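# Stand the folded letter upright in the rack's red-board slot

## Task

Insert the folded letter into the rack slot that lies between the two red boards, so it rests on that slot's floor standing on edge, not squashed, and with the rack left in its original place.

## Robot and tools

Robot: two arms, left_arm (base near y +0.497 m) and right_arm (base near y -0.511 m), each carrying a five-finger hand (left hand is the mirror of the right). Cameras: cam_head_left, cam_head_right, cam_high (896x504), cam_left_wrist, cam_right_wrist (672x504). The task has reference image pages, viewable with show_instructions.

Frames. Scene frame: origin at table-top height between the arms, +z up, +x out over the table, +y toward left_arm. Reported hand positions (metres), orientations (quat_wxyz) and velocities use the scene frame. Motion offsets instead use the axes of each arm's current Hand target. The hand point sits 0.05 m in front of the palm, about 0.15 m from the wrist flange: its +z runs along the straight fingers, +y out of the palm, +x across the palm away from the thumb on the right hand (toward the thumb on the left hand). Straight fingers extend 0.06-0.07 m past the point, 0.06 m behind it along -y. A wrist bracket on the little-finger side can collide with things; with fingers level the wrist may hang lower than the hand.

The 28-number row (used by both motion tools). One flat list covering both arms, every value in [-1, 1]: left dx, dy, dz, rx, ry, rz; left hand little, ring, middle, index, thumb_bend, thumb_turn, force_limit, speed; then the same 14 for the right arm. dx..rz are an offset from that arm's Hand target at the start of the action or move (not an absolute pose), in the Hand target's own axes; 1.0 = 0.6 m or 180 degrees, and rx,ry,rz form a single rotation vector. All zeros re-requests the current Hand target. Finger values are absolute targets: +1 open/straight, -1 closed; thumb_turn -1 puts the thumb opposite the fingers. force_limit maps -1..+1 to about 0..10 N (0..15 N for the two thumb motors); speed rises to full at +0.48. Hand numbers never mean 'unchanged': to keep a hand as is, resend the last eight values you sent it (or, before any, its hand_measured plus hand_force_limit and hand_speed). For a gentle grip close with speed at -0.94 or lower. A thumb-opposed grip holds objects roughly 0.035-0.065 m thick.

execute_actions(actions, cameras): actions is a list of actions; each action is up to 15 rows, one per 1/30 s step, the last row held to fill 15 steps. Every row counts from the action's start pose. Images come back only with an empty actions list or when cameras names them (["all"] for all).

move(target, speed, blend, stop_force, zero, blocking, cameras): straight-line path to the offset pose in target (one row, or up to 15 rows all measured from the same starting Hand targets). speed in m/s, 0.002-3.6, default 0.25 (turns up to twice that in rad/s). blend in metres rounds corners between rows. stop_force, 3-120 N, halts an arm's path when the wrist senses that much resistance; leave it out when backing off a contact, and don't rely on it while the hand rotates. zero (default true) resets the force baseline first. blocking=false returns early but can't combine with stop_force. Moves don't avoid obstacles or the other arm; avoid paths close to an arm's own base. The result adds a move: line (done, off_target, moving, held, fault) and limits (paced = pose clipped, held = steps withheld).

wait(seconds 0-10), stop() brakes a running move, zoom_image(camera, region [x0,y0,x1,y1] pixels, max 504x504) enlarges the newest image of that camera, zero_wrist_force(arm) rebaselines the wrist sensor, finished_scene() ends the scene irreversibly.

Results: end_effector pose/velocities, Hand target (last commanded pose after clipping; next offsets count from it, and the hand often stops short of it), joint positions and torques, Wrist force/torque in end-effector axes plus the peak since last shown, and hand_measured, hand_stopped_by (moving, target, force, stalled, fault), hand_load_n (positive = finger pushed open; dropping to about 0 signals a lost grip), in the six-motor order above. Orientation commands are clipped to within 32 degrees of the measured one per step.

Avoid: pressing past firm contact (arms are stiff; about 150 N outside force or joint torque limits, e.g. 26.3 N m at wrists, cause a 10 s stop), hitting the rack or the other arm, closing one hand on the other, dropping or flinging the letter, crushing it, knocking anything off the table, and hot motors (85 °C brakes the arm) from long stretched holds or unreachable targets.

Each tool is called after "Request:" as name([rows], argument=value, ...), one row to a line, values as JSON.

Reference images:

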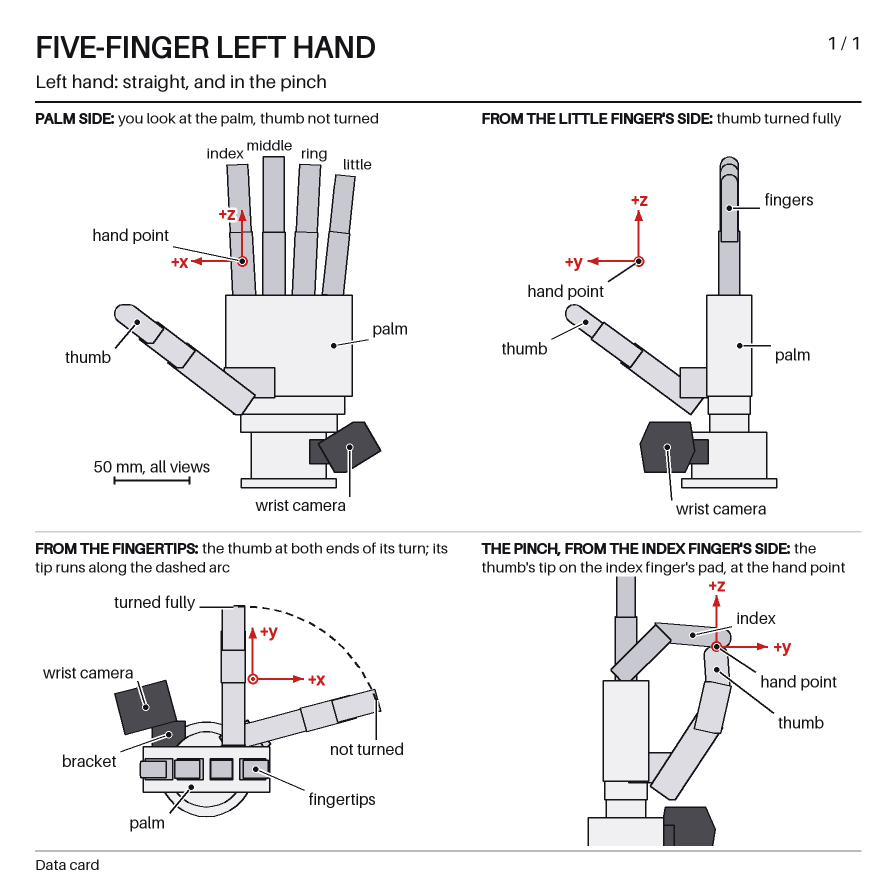

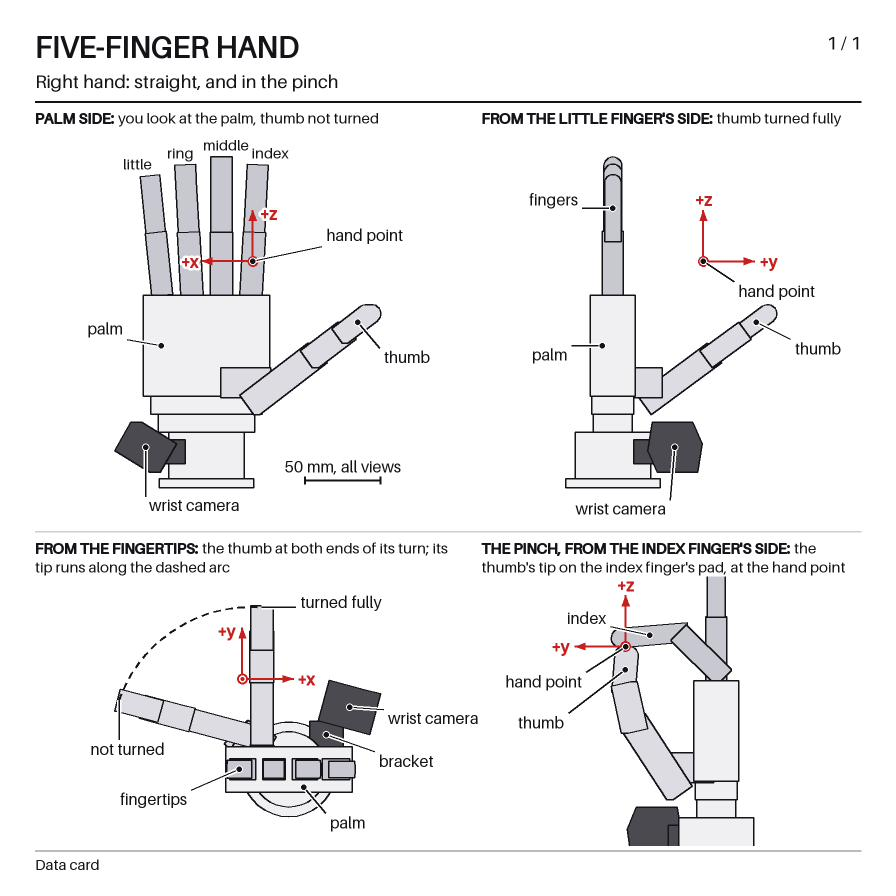

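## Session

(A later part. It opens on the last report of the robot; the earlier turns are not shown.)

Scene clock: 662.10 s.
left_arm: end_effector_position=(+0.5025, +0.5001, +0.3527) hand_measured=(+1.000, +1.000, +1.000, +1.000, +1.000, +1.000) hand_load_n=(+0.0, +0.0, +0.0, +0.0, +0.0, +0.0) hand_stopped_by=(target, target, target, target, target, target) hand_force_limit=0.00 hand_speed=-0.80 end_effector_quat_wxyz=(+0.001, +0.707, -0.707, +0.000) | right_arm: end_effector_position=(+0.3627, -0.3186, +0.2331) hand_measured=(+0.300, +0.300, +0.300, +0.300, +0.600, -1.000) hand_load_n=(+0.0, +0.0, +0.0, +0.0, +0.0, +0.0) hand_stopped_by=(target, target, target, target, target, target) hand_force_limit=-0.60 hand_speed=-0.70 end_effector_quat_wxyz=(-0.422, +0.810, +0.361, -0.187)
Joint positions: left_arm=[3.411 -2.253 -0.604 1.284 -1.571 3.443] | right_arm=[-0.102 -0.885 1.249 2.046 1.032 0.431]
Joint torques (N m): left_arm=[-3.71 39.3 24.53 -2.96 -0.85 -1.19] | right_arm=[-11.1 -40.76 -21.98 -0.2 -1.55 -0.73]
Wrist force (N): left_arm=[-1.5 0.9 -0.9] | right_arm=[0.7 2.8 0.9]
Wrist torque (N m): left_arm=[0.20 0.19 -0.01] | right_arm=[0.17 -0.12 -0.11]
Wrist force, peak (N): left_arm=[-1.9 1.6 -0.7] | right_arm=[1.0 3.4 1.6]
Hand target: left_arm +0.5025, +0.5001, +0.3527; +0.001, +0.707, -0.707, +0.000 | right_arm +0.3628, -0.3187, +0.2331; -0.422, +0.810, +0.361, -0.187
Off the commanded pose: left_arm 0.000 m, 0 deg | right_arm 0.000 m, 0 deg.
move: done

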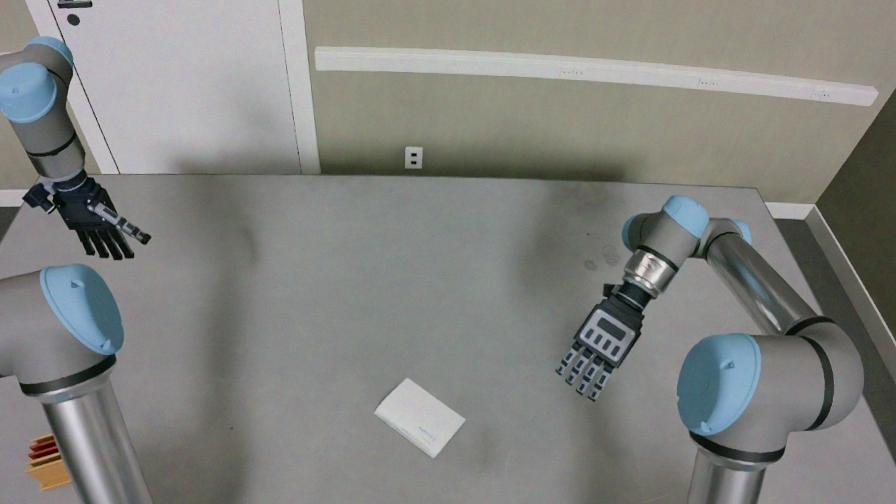

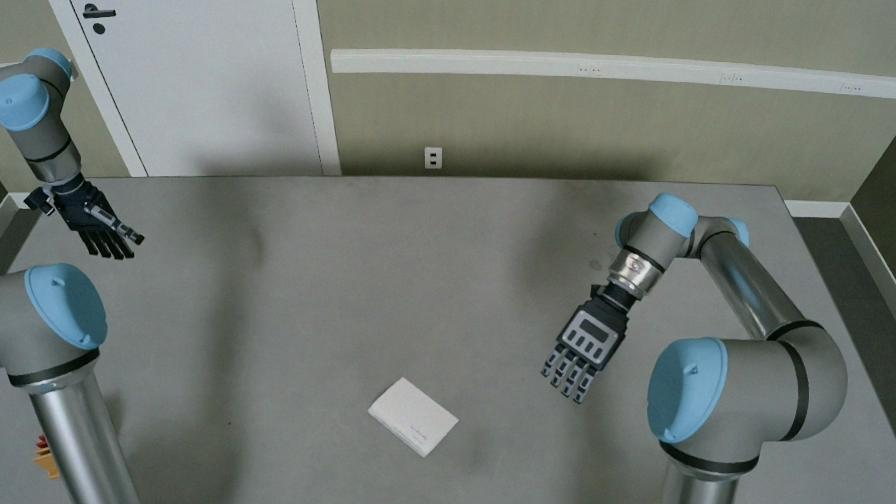

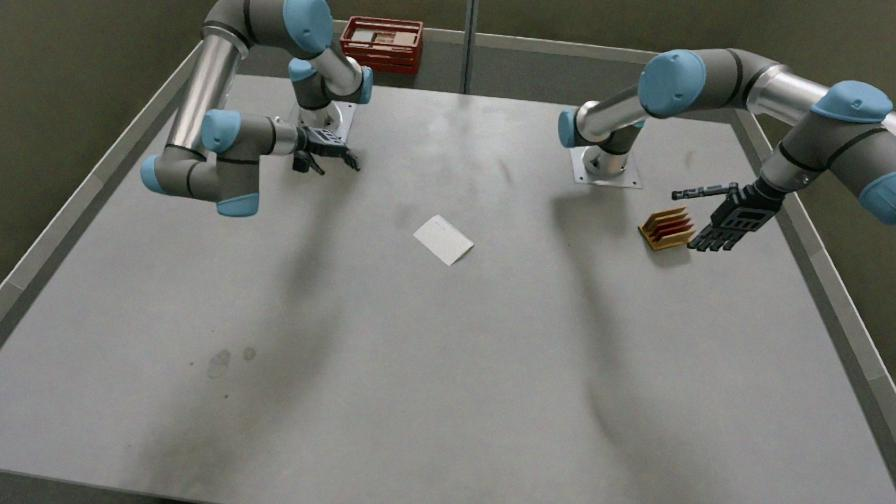

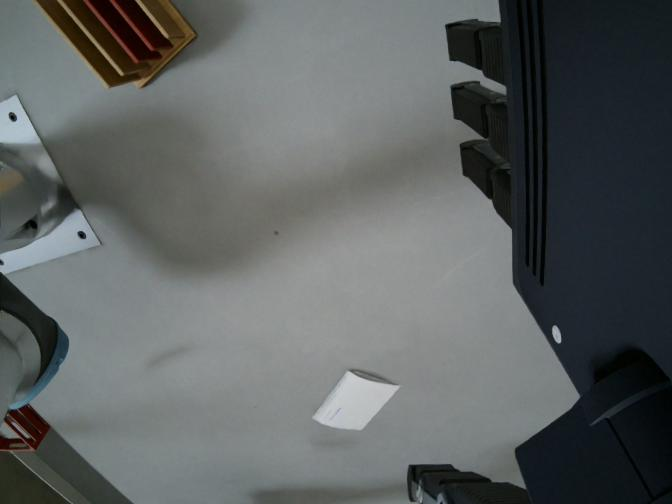

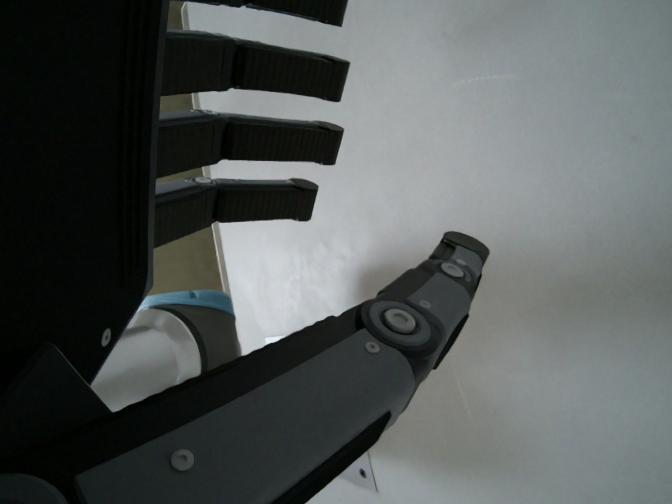

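Request:
move(target=[0.755,0.221,0.167,0.0386,-0.1003,-0.7609,0,0,0,0,1,-1,-0.6,-0.3,0,0,0,0,0,0,0.3,0.3,0.3,0.3,0.6,-1,-0.6,-0.7], speed=0.25, cameras=["cam_left_wrist","cam_high","cam_head_left"])

Scene clock: 746.57 s.
left_arm: end_effector_position=(+0.3697, +0.0471, +0.2528) hand_measured=(+0.000, +0.000, +0.000, +0.000, +1.000, -1.000) hand_load_n=(+0.0, +0.0, +0.0, +0.0, +0.0, +0.0) hand_stopped_by=(target, target, target, target, target, target) hand_force_limit=-0.60 hand_speed=-0.30 end_effector_quat_wxyz=(-0.120, +0.906, +0.402, -0.054) | right_arm: end_effector_position=(+0.3628, -0.3187, +0.2331) hand_measured=(+0.300, +0.300, +0.300, +0.300, +0.600, -1.000) hand_load_n=(+0.0, +0.0, +0.0, -0.5, +0.0, +0.0) hand_stopped_by=(target, target, target, target, target, target) hand_force_limit=-0.60 hand_speed=-0.70 end_effector_quat_wxyz=(-0.422, +0.810, +0.361, -0.187)
Joint positions: left_arm=[2.4 -2.293 -0.841 1.3 -1.576 0.024] | right_arm=[-0.102 -0.885 1.249 2.046 1.032 0.43]
Joint torques (N m): left_arm=[-2.68 56.34 21.98 -1.17 -0.05 -1.38] | right_arm=[-11.54 -38.43 -25.88 -0.05 1.11 -1.53]
Wrist force (N): left_arm=[-1.7 0.9 -0.3] | right_arm=[0.6 2.8 1.2]
Wrist torque (N m): left_arm=[0.17 0.25 -0.07] | right_arm=[0.16 -0.13 -0.10]
Wrist force, peak (N): left_arm=[-2.8 1.3 -0.1] | right_arm=[1.0 3.2 1.1]
Hand target: left_arm +0.3696, +0.0471, +0.2529; -0.119, +0.906, +0.403, -0.054 | right_arm +0.3628, -0.3187, +0.2331; -0.422, +0.810, +0.361, -0.187
Off the commanded pose: left_arm 0.000 m, 0 deg | right_arm 0.000 m, 0 deg.
move: done
Images, in order (width x height): cam_head_left 896x504, cam_high 896x504, cam_left_wrist 672x504.

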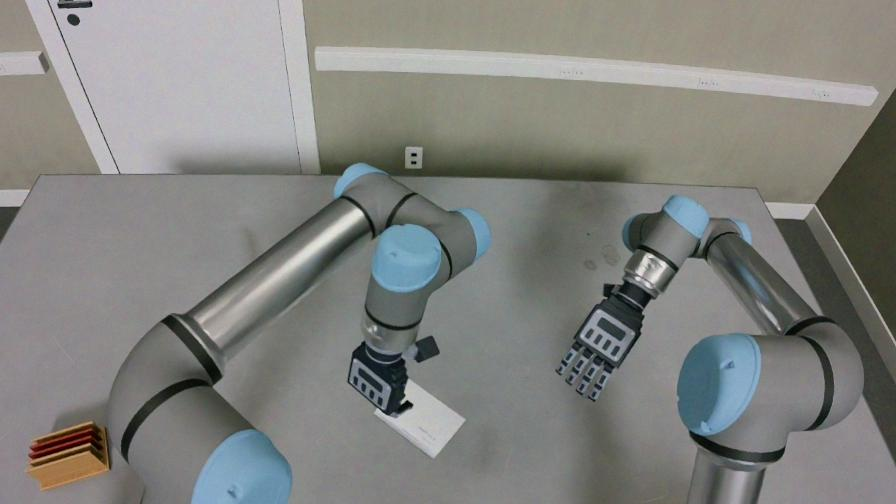

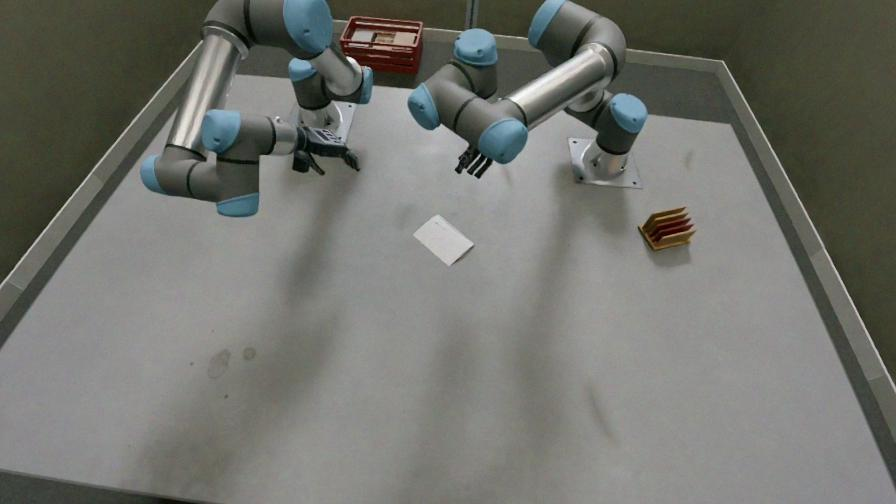

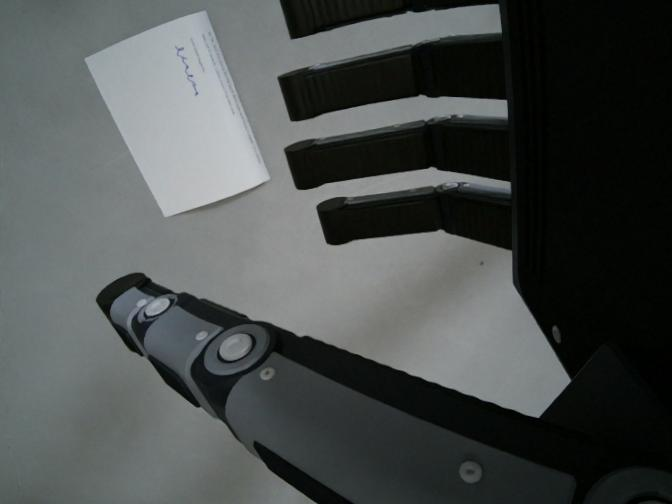

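Request:
zoom_image(camera="cam_left_wrist", region=[70, 0, 300, 230])

Scaled by 2.191 from the camera's 672x504 image, which has a finer 960x720 frame.

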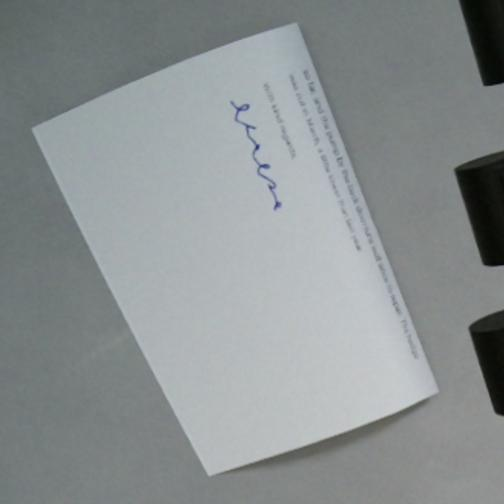

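Request:
execute_actions(actions=[], cameras=["all"])

Scene clock: 796.27 s.
left_arm: end_effector_position=(+0.3696, +0.0471, +0.2529) hand_measured=(+0.000, +0.000, +0.000, +0.000, +1.000, -1.000) hand_load_n=(+0.0, +0.0, +0.0, +0.0, +0.0, +0.0) hand_stopped_by=(target, target, target, target, target, target) hand_force_limit=-0.60 hand_speed=-0.30 end_effector_quat_wxyz=(-0.119, +0.906, +0.403, -0.054) | right_arm: end_effector_position=(+0.3628, -0.3187, +0.2331) hand_measured=(+0.300, +0.300, +0.300, +0.300, +0.600, -1.000) hand_load_n=(+0.0, -0.5, +0.0, +0.0, +0.0, +0.0) hand_stopped_by=(target, target, target, target, target, target) hand_force_limit=-0.60 hand_speed=-0.70 end_effector_quat_wxyz=(-0.422, +0.810, +0.361, -0.187)
Joint positions: left_arm=[2.4 -2.293 -0.84 1.3 -1.576 0.024] | right_arm=[-0.102 -0.885 1.249 2.046 1.032 0.43]
Joint velocities: within noise
Joint torques (N m): left_arm=[-5.77 63.49 27.72 -2.86 1.04 1.33] | right_arm=[-10.19 -43.37 -20.69 -0.14 0.45 -1.19]
Motor temperatures (°C): left_arm=[30 33 35 41 35 41] | right_arm=[32 37 34 35 36 39]
Wrist force (N): left_arm=[-1.4 1.0 0.2] | right_arm=[0.9 2.9 0.9]
Wrist torque (N m): left_arm=[0.15 0.21 -0.05] | right_arm=[0.18 -0.16 -0.07]
Wrist force, peak (N): left_arm=[-2.0 1.2 -0.4] | right_arm=[1.1 3.3 1.0]
Hand target: left_arm +0.3696, +0.0471, +0.2529; -0.119, +0.906, +0.403, -0.054 | right_arm +0.3628, -0.3187, +0.2331; -0.422, +0.810, +0.361, -0.187
Off the commanded pose: left_arm 0.000 m, 0 deg | right_arm 0.000 m, 0 deg.

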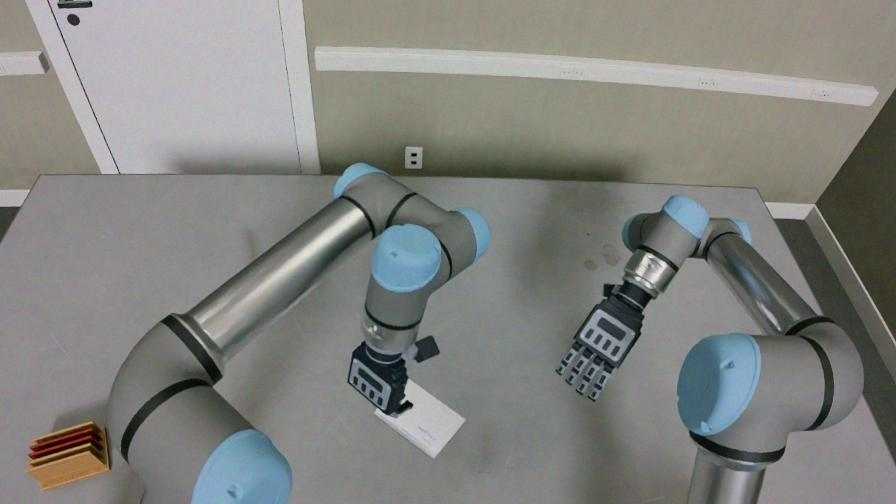

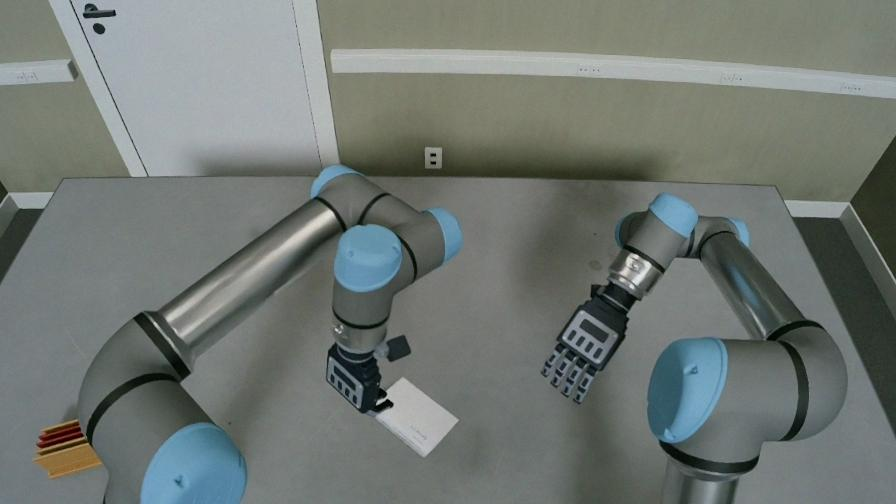

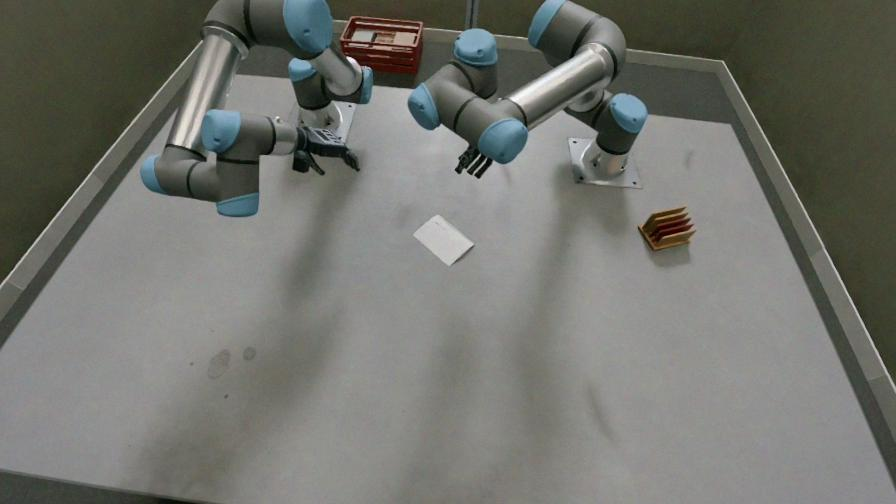

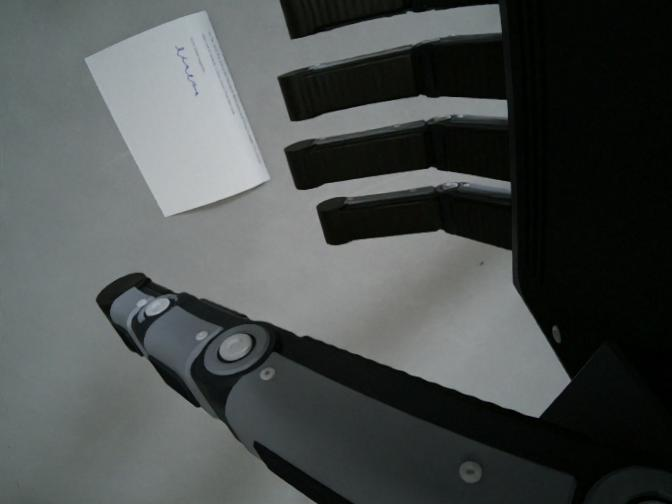

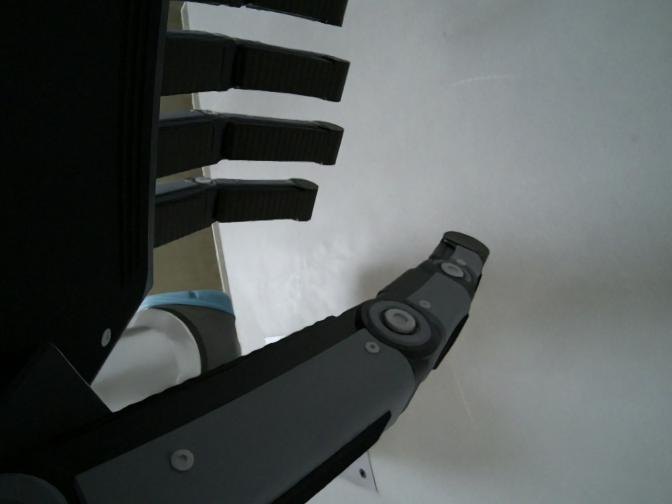

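Request:
zoom_image(camera="cam_left_wrist", region=[70, 0, 290, 230])

Request:
zoom_image(camera="cam_high", region=[400, 200, 490, 280])

Request:
zoom_image(camera="cam_high", region=[620, 190, 710, 270])

Scaled by 2.191 from the camera's 672x504 image, which has a finer 960x720 frame.

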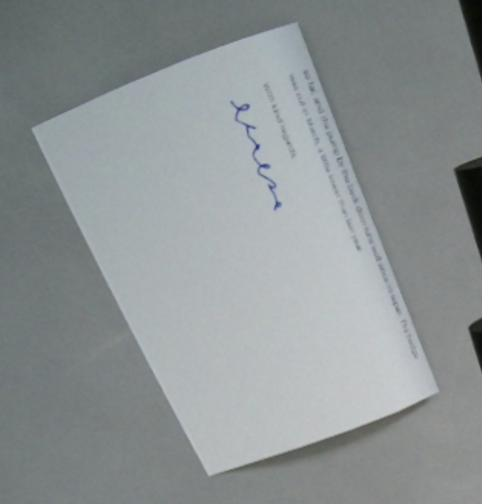

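Scaled by 5.600.

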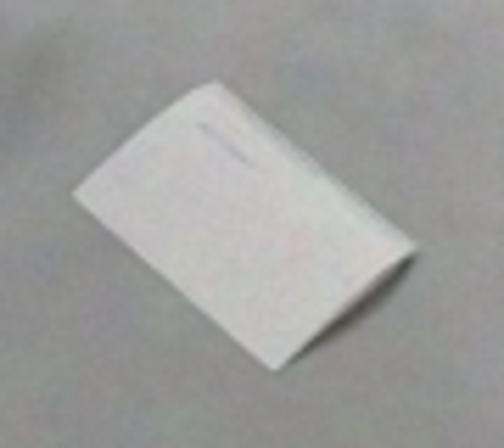

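Scaled by 5.600.

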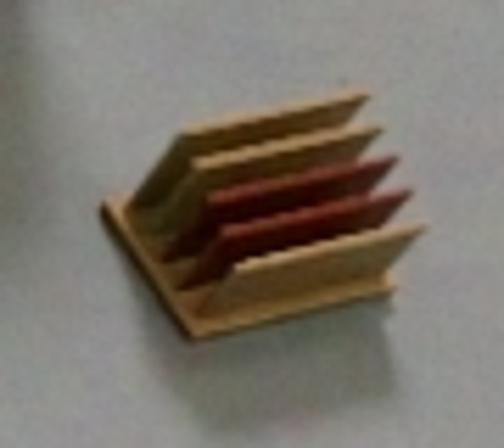

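Request:
move(target=[-0.003, 0.098, 0.06, 0, -0.131, -0.489, 0.4, 0.4, 0.4, 0.4, 1, -1, -0.6, -0.3, 0, 0, 0, 0, 0, 0, 0.3, 0.3, 0.3, 0.3, 0.6, -1, -0.6, -0.7], speed=0.4)

Scene clock: 861.00 s.
left_arm: end_effector_position=(+0.4037, +0.0140, +0.2028) hand_measured=(+0.400, +0.400, +0.400, +0.400, +1.000, -1.000) hand_load_n=(+0.0, +0.0, +0.0, +0.0, +0.0, +0.0) hand_stopped_by=(target, target, target, target, target, target) hand_force_limit=-0.60 hand_speed=-0.30 end_effector_quat_wxyz=(-0.046, +0.347, +0.929, -0.123) end_effector_velocity=(+0.000, +0.001, +0.000) end_effector_angular_velocity=(+0.002, +0.002, +0.006) | right_arm: end_effector_position=(+0.3628, -0.3187, +0.2331) hand_measured=(+0.300, +0.300, +0.300, +0.300, +0.600, -1.000) hand_load_n=(+0.0, +0.0, +0.0, +0.5, +0.0, +0.0) hand_stopped_by=(target, target, target, target, target, target) hand_force_limit=-0.60 hand_speed=-0.70 end_effector_quat_wxyz=(-0.422, +0.810, +0.361, -0.187)
Joint positions: left_arm=[2.454 -2.563 -0.416 1.391 -1.309 -1.51] | right_arm=[-0.102 -0.885 1.249 2.046 1.032 0.43]
Joint velocities: left_arm=[0.001 0 0 -0.001 0 -0.005] | right_arm=[within noise]
Joint torques (N m): left_arm=[-8.1 71.86 9.54 -3.24 0.07 -1.35] | right_arm=[-8.71 -46.61 -13.27 0.14 -0.23 -0.61]
Wrist force (N): left_arm=[-1.8 0.7 -0.2] | right_arm=[0.9 3.0 1.1]
Wrist torque (N m): left_arm=[0.11 0.26 -0.08] | right_arm=[0.18 -0.16 -0.08]
Wrist force, peak (N): left_arm=[-2.1 1.2 -0.2] | right_arm=[1.0 3.1 1.3]
Hand target: left_arm +0.4036, +0.0139, +0.2028; -0.046, +0.347, +0.929, -0.123 | right_arm +0.3628, -0.3187, +0.2331; -0.422, +0.810, +0.361, -0.187
Off the commanded pose: left_arm 0.000 m, 0 deg | right_arm 0.000 m, 0 deg.
move: done

Request:
move(target=[0, 0, 0, 0.176, -0.2936, -0.4154, 0.4, 0.4, 0.4, 0.4, 1, -1, -0.6, -0.3, 0, 0, 0, 0, 0, 0, 0.3, 0.3, 0.3, 0.3, 0.6, -1, -0.6, -0.7], speed=0.4, cameras=["cam_left_wrist", "cam_head_left", "cam_high"])

Scene clock: 877.57 s.
left_arm: end_effector_position=(+0.4035, +0.0139, +0.2029) hand_measured=(+0.400, +0.400, +0.400, +0.400, +1.000, -1.000) hand_load_n=(+0.0, +0.0, +0.0, +0.0, +0.0, +0.0) hand_stopped_by=(target, target, target, target, target, target) hand_force_limit=-0.60 hand_speed=-0.30 end_effector_quat_wxyz=(+0.193, -0.367, +0.805, -0.423) end_effector_velocity=(+0.002, +0.000, +0.000) end_effector_angular_velocity=(-0.004, +0.001, +0.007) | right_arm: end_effector_position=(+0.3628, -0.3187, +0.2331) hand_measured=(+0.300, +0.300, +0.300, +0.300, +0.600, -1.000) hand_load_n=(+0.0, +0.0, +0.0, +0.0, +0.0, +0.0) hand_stopped_by=(target, target, target, target, target, target) hand_force_limit=-0.60 hand_speed=-0.70 end_effector_quat_wxyz=(-0.422, +0.810, +0.361, -0.187)
Joint positions: left_arm=[2.536 -1.831 -1.56 2.784 -1.455 -3.062] | right_arm=[-0.102 -0.885 1.249 2.046 1.032 0.43]
Joint velocities: left_arm=[0.002 0 0 0.002 -0.002 -0.006] | right_arm=[within noise]
Joint torques (N m): left_arm=[4.81 22.16 20.74 0.87 -0.76 -1.21] | right_arm=[-8.18 -47.78 -11.09 -0.16 -0.5 -0.23]
Wrist force (N): left_arm=[-0.9 0.8 1.0] | right_arm=[0.9 2.8 1.0]
Wrist torque (N m): left_arm=[0.11 0.15 -0.06] | right_arm=[0.16 -0.15 -0.08]
Wrist force, peak (N): left_arm=[-2.1 1.2 0.3] | right_arm=[1.0 3.2 1.2]
Hand target: left_arm +0.4036, +0.0139, +0.2028; +0.193, -0.368, +0.805, -0.423 | right_arm +0.3628, -0.3187, +0.2331; -0.422, +0.810, +0.361, -0.187
Off the commanded pose: left_arm 0.000 m, 0 deg | right_arm 0.000 m, 0 deg.
move: done
Images, in order (width x height): cam_head_left 896x504, cam_high 896x504, cam_left_wrist 672x504.

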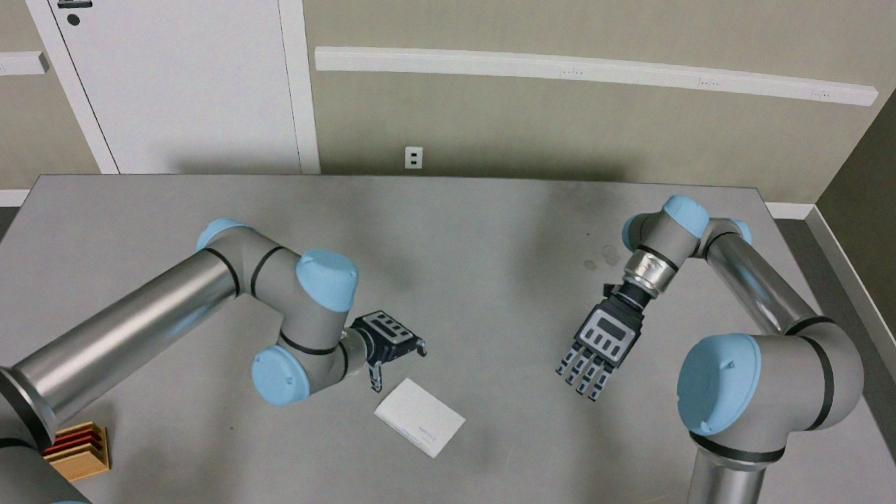

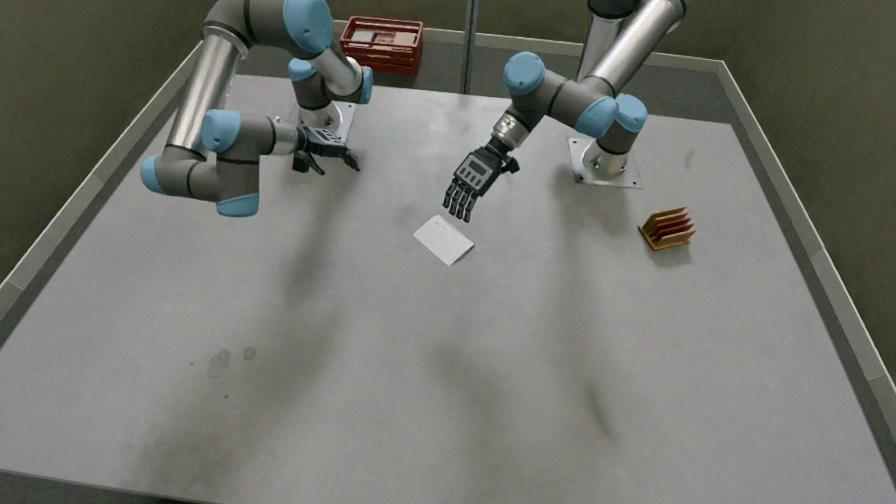

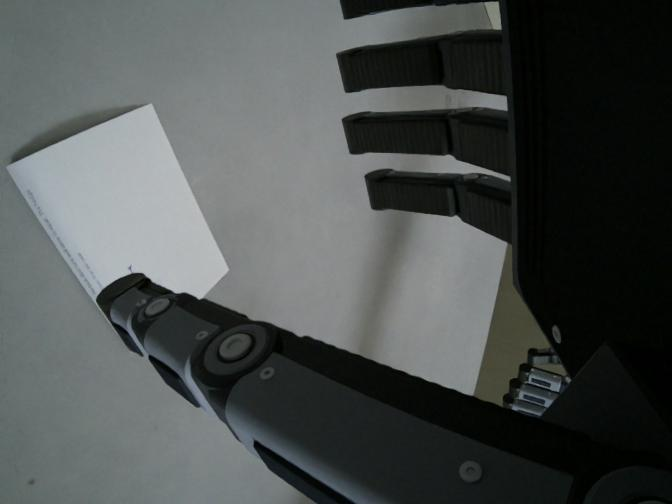

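Request:
zoom_image(camera="cam_left_wrist", region=[0, 90, 240, 320])

Scaled by 2.100 from the camera's 672x504 image, which has a finer 960x720 frame.

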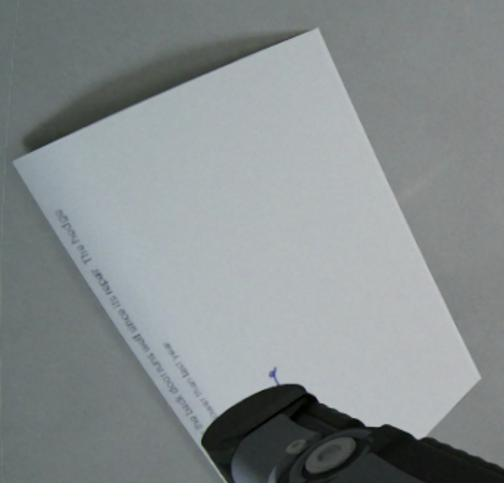

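Request:
move(target=[0.0326, 0.1737, 0.1386, 0, 0, 0, 0.4, 0.4, 0.4, 0.4, 1, -1, -0.6, -0.3, 0, 0, 0, 0, 0, 0, 0.3, 0.3, 0.3, 0.3, 0.6, -1, -0.6, -0.7], speed=0.25, cameras=["cam_left_wrist", "cam_head_left", "cam_high"])

Scene clock: 917.60 s.
left_arm: end_effector_position=(+0.3978, -0.0071, +0.0700) hand_measured=(+0.400, +0.400, +0.400, +0.400, +1.000, -1.000) hand_load_n=(+0.0, +0.0, +0.0, +0.0, +0.0, +0.0) hand_stopped_by=(target, target, target, target, target, target) hand_force_limit=-0.60 hand_speed=-0.30 end_effector_quat_wxyz=(+0.193, -0.368, +0.805, -0.423) | right_arm: end_effector_position=(+0.3628, -0.3187, +0.2331) hand_measured=(+0.300, +0.300, +0.300, +0.300, +0.600, -1.000) hand_load_n=(+0.0, +0.0, +0.0, +0.0, +0.0, +0.0) hand_stopped_by=(target, target, target, target, target, target) hand_force_limit=-0.60 hand_speed=-0.70 end_effector_quat_wxyz=(-0.422, +0.810, +0.361, -0.187)
Joint positions: left_arm=[2.489 -1.983 -1.719 3.097 -1.494 -3.089] | right_arm=[-0.102 -0.885 1.249 2.046 1.032 0.43]
Joint torques (N m): left_arm=[7.15 33.8 15.07 1.76 2.01 1.54] | right_arm=[-6.72 -49.61 -9.96 -0.11 -0.7 0.24]
Wrist force (N): left_arm=[-1.3 1.3 0.6] | right_arm=[1.1 2.8 1.0]
Wrist torque (N m): left_arm=[0.15 0.22 -0.06] | right_arm=[0.17 -0.19 -0.07]
Wrist force, peak (N): left_arm=[-0.9 2.3 1.9] | right_arm=[0.9 3.2 1.1]
Hand target: left_arm +0.3978, -0.0071, +0.0699; +0.193, -0.368, +0.805, -0.423 | right_arm +0.3628, -0.3187, +0.2331; -0.422, +0.810, +0.361, -0.187
Off the commanded pose: left_arm 0.000 m, 0 deg | right_arm 0.000 m, 0 deg.
move: done
Images, in order (width x height): cam_head_left 896x504, cam_high 896x504, cam_left_wrist 672x504.

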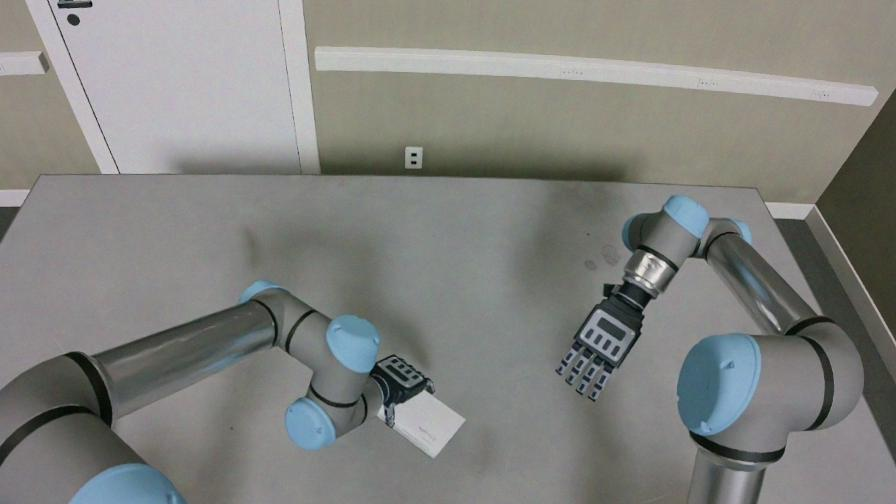

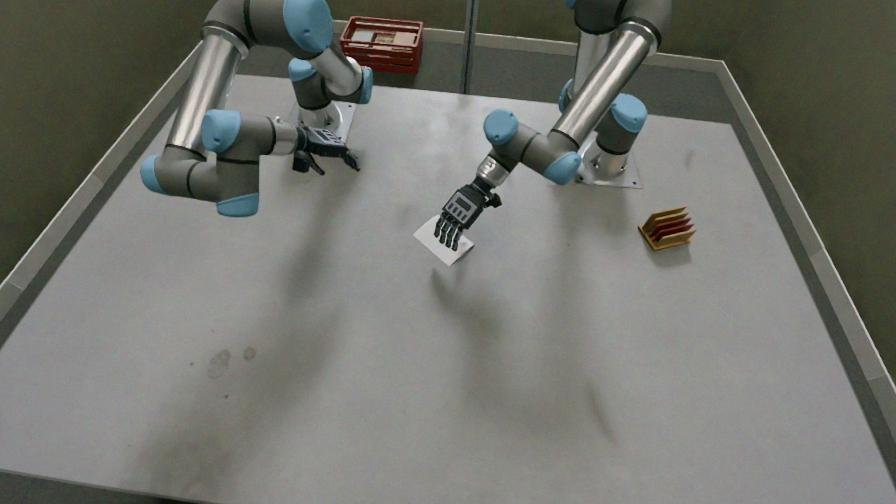

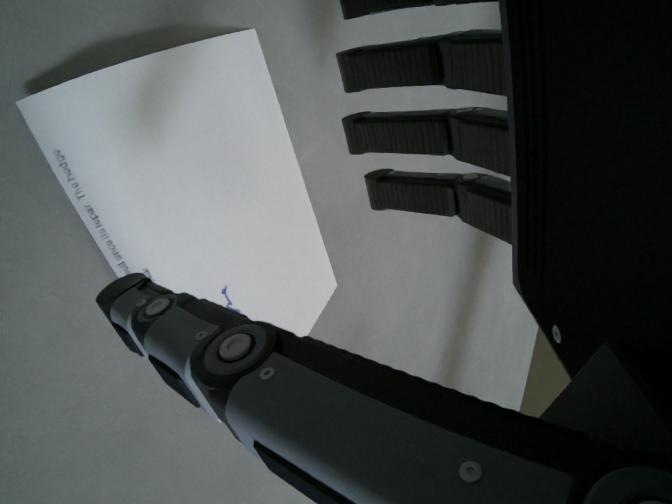

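Request:
move([
  [0, 0.0481, 0.0330, 0, 0, 0, 0.4, 0.4, 0.4, 0.4, 1, -1, -0.6, -0.3, 0, 0, 0, 0, 0, 0, 0.3, 0.3, 0.3, 0.3, 0.6, -1, -0.6, -0.7],
  [0, 0.0824, 0.0566, 0, 0, 0, 0.4, 0.4, 0.4, 0.4, 1, -1, -0.6, -0.3, 0, 0, 0, 0, 0, 0, 0.3, 0.3, 0.3, 0.3, 0.6, -1, -0.6, -0.7],
], speed=[0.12, 0.02], stop_force=3, cameras=["cam_left_wrist"])

Scene clock: 946.27 s.
left_arm: end_effector_position=(+0.3977, -0.0070, +0.0217) hand_measured=(+0.400, +0.400, +0.400, +0.400, +1.000, -1.000) hand_load_n=(+0.0, +0.0, +0.0, +0.0, +0.0, +0.0) hand_stopped_by=(target, target, target, target, target, target) hand_force_limit=-0.60 hand_speed=-0.30 end_effector_quat_wxyz=(+0.193, -0.368, +0.805, -0.423) | right_arm: end_effector_position=(+0.3628, -0.3187, +0.2331) hand_measured=(+0.300, +0.300, +0.300, +0.300, +0.600, -1.000) hand_load_n=(+0.0, +0.0, +0.0, +0.0, +0.0, +0.0) hand_stopped_by=(target, target, target, target, target, target) hand_force_limit=-0.60 hand_speed=-0.70 end_effector_quat_wxyz=(-0.422, +0.810, +0.361, -0.187)
Joint positions: left_arm=[2.489 -2.049 -1.765 3.21 -1.494 -3.089] | right_arm=[-0.102 -0.885 1.249 2.046 1.032 0.43]
Joint torques (N m): left_arm=[-4.02 51.84 24.31 1.13 -0.51 1.67] | right_arm=[-4.96 -50.68 -9.58 0.09 -1.09 0.18]
Wrist force (N): left_arm=[-1.1 -1.0 -0.6] | right_arm=[0.8 2.8 1.0]
Wrist torque (N m): left_arm=[-0.05 0.15 -0.01] | right_arm=[0.16 -0.16 -0.08]
Wrist force, peak (N): left_arm=[0.2 -14.2 -12.5] | right_arm=[1.0 3.2 1.2]
Hand target: left_arm +0.3977, -0.0070, +0.0217; +0.193, -0.368, +0.805, -0.423 (not the last commanded pose) | right_arm +0.3628, -0.3187, +0.2331; -0.422, +0.810, +0.361, -0.187
Off the commanded pose: left_arm 0.012 m, 0 deg | right_arm 0.000 m, 0 deg.
move: contact (left_arm); path passed 1 of 2 targets
Images, in order (width x height): cam_left_wrist 672x504.

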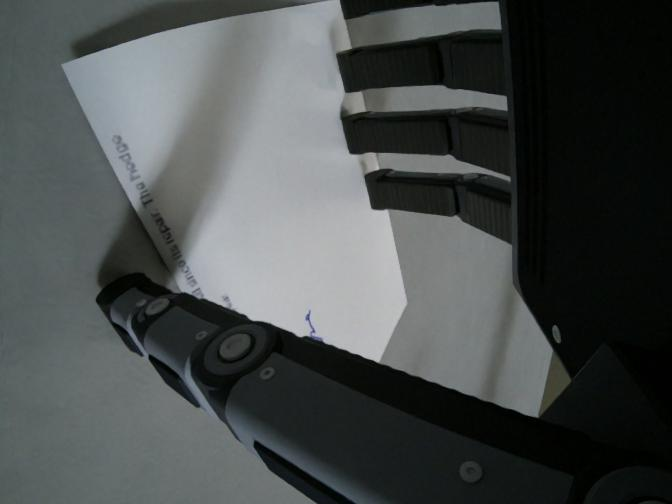

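Request:
move(target=[0, 0, 0, 0, 0, 0, 0.4, 0.4, 0.4, 0.4, 0.75, -1, -0.6, -0.8, 0, 0, 0, 0, 0, 0, 0.3, 0.3, 0.3, 0.3, 0.6, -1, -0.6, -0.7], cameras=["cam_left_wrist", "cam_high"])

Scene clock: 961.40 s.
left_arm: end_effector_position=(+0.3977, -0.0070, +0.0217) hand_measured=(+0.400, +0.400, +0.400, +0.400, +0.750, -1.000) hand_load_n=(+0.0, -0.5, +0.0, +0.0, +0.0, +0.0) hand_stopped_by=(target, target, target, target, target, target) hand_force_limit=-0.60 hand_speed=-0.80 end_effector_quat_wxyz=(+0.193, -0.368, +0.805, -0.423) | right_arm: end_effector_position=(+0.3628, -0.3187, +0.2331) hand_measured=(+0.300, +0.300, +0.300, +0.300, +0.600, -1.000) hand_load_n=(+0.0, +0.0, +0.0, +0.0, +0.0, +0.0) hand_stopped_by=(target, target, target, target, target, target) hand_force_limit=-0.60 hand_speed=-0.70 end_effector_quat_wxyz=(-0.422, +0.810, +0.361, -0.187)
Joint positions: left_arm=[2.489 -2.049 -1.765 3.21 -1.494 -3.089] | right_arm=[-0.102 -0.885 1.249 2.046 1.032 0.43]
Joint torques (N m): left_arm=[4.04 51.54 24.44 0.9 1.32 1.22] | right_arm=[-5.42 -50.04 -10.6 0.01 -1.21 0.42]
Wrist force (N): left_arm=[-0.9 0.9 1.1] | right_arm=[0.8 2.8 0.9]
Wrist torque (N m): left_arm=[0.08 0.16 -0.02] | right_arm=[0.18 -0.14 -0.09]
Wrist force, peak (N): left_arm=[-1.4 1.0 1.0] | right_arm=[0.8 3.3 1.0]
Hand target: left_arm +0.3977, -0.0070, +0.0217; +0.193, -0.368, +0.805, -0.423 | right_arm +0.3628, -0.3187, +0.2331; -0.422, +0.810, +0.361, -0.187
Off the commanded pose: left_arm 0.000 m, 0 deg | right_arm 0.000 m, 0 deg.
move: done
Images, in order (width x height): cam_high 896x504, cam_left_wrist 672x504.

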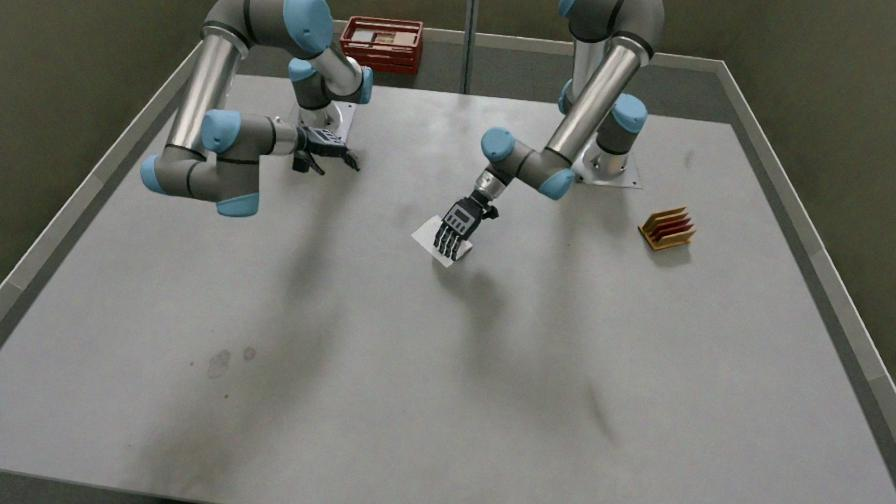

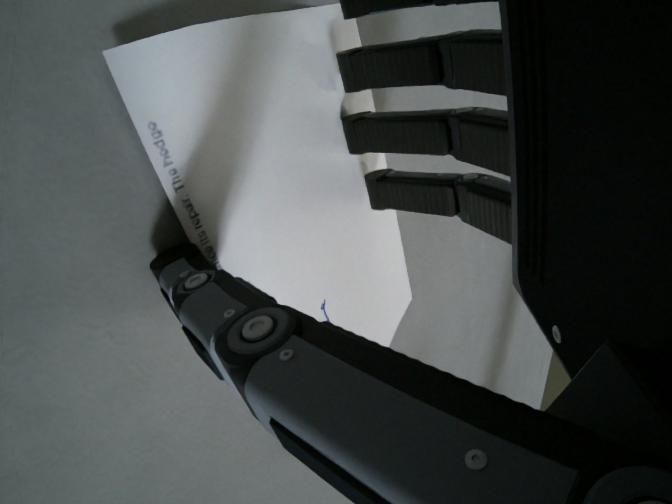

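Request:
zoom_image(camera="cam_left_wrist", region=[90, 0, 420, 250])

Request:
zoom_image(camera="cam_high", region=[400, 180, 510, 280])

Scaled by 1.527 from the camera's 672x504 image, which has a finer 960x720 frame.

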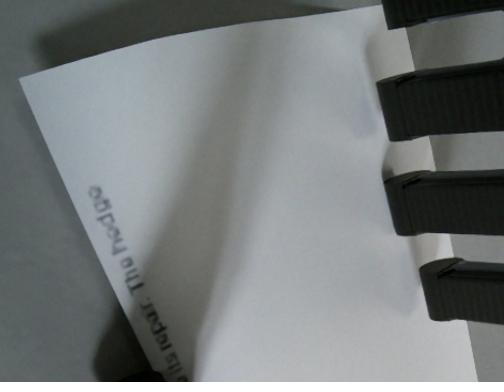

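Scaled by 4.582.

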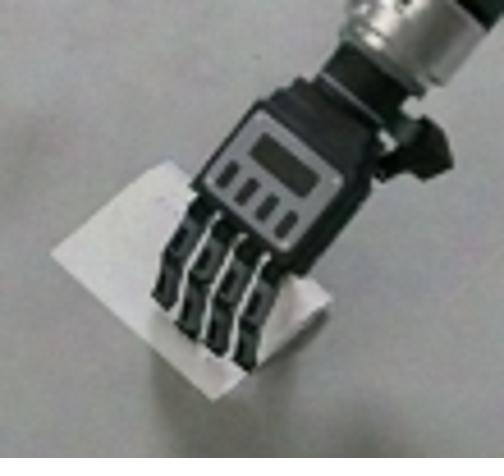

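Request:
move(target=[0, 0.0014, 0.0009, 0, 0, 0, 0.4, 0.4, 0.4, 0.4, 0.55, -1, -0.6, -0.8, 0, 0, 0, 0, 0, 0, 0.3, 0.3, 0.3, 0.3, 0.6, -1, -0.6, -0.7], cameras=["cam_left_wrist", "cam_high"])

Request:
zoom_image(camera="cam_high", region=[400, 180, 510, 280])

Scene clock: 983.20 s.
left_arm: end_effector_position=(+0.3977, -0.0070, +0.0208) hand_measured=(+0.400, +0.400, +0.400, +0.400, +0.618, -1.000) hand_load_n=(+0.0, +0.0, +2.0, +0.0, +0.5, +0.0) hand_stopped_by=(target, target, target, target, force, target) hand_force_limit=-0.60 hand_speed=-0.80 end_effector_quat_wxyz=(+0.193, -0.368, +0.805, -0.423) | right_arm: end_effector_position=(+0.3628, -0.3187, +0.2331) hand_measured=(+0.300, +0.300, +0.300, +0.300, +0.600, -1.000) hand_load_n=(+0.0, +0.0, +0.0, +0.0, +0.0, +0.0) hand_stopped_by=(target, target, target, target, target, target) hand_force_limit=-0.60 hand_speed=-0.70 end_effector_quat_wxyz=(-0.422, +0.810, +0.361, -0.187)
Joint positions: left_arm=[2.489 -2.051 -1.766 3.212 -1.494 -3.089] | right_arm=[-0.102 -0.885 1.249 2.046 1.032 0.43]
Joint torques (N m): left_arm=[3.53 24.81 6.05 -0.32 1.12 1.15] | right_arm=[-4.76 -51.41 -10.19 0.18 -1.47 0.65]
Wrist force (N): left_arm=[-1.2 -1.8 -0.9] | right_arm=[1.0 2.9 1.1]
Wrist torque (N m): left_arm=[0.26 0.16 0.01] | right_arm=[0.18 -0.18 -0.07]
Wrist force, peak (N): left_arm=[-1.3 -2.2 -0.8] | right_arm=[0.9 3.2 1.0]
Hand target: left_arm +0.3977, -0.0070, +0.0207; +0.193, -0.368, +0.805, -0.423 | right_arm +0.3628, -0.3187, +0.2331; -0.422, +0.810, +0.361, -0.187
Off the commanded pose: left_arm 0.000 m, 0 deg | right_arm 0.000 m, 0 deg.
move: done
Images, in order (width x height): cam_high 896x504, cam_left_wrist 672x504.

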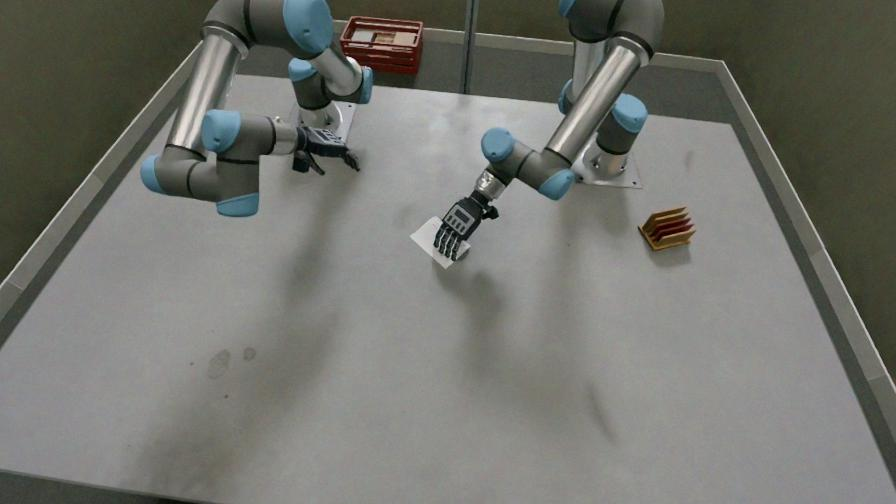

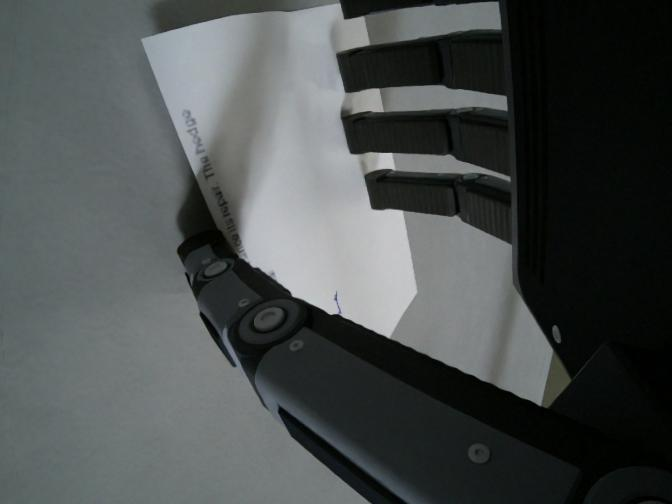

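Scaled by 4.582.

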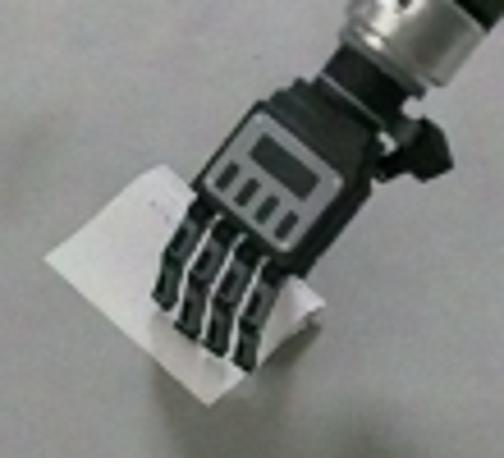

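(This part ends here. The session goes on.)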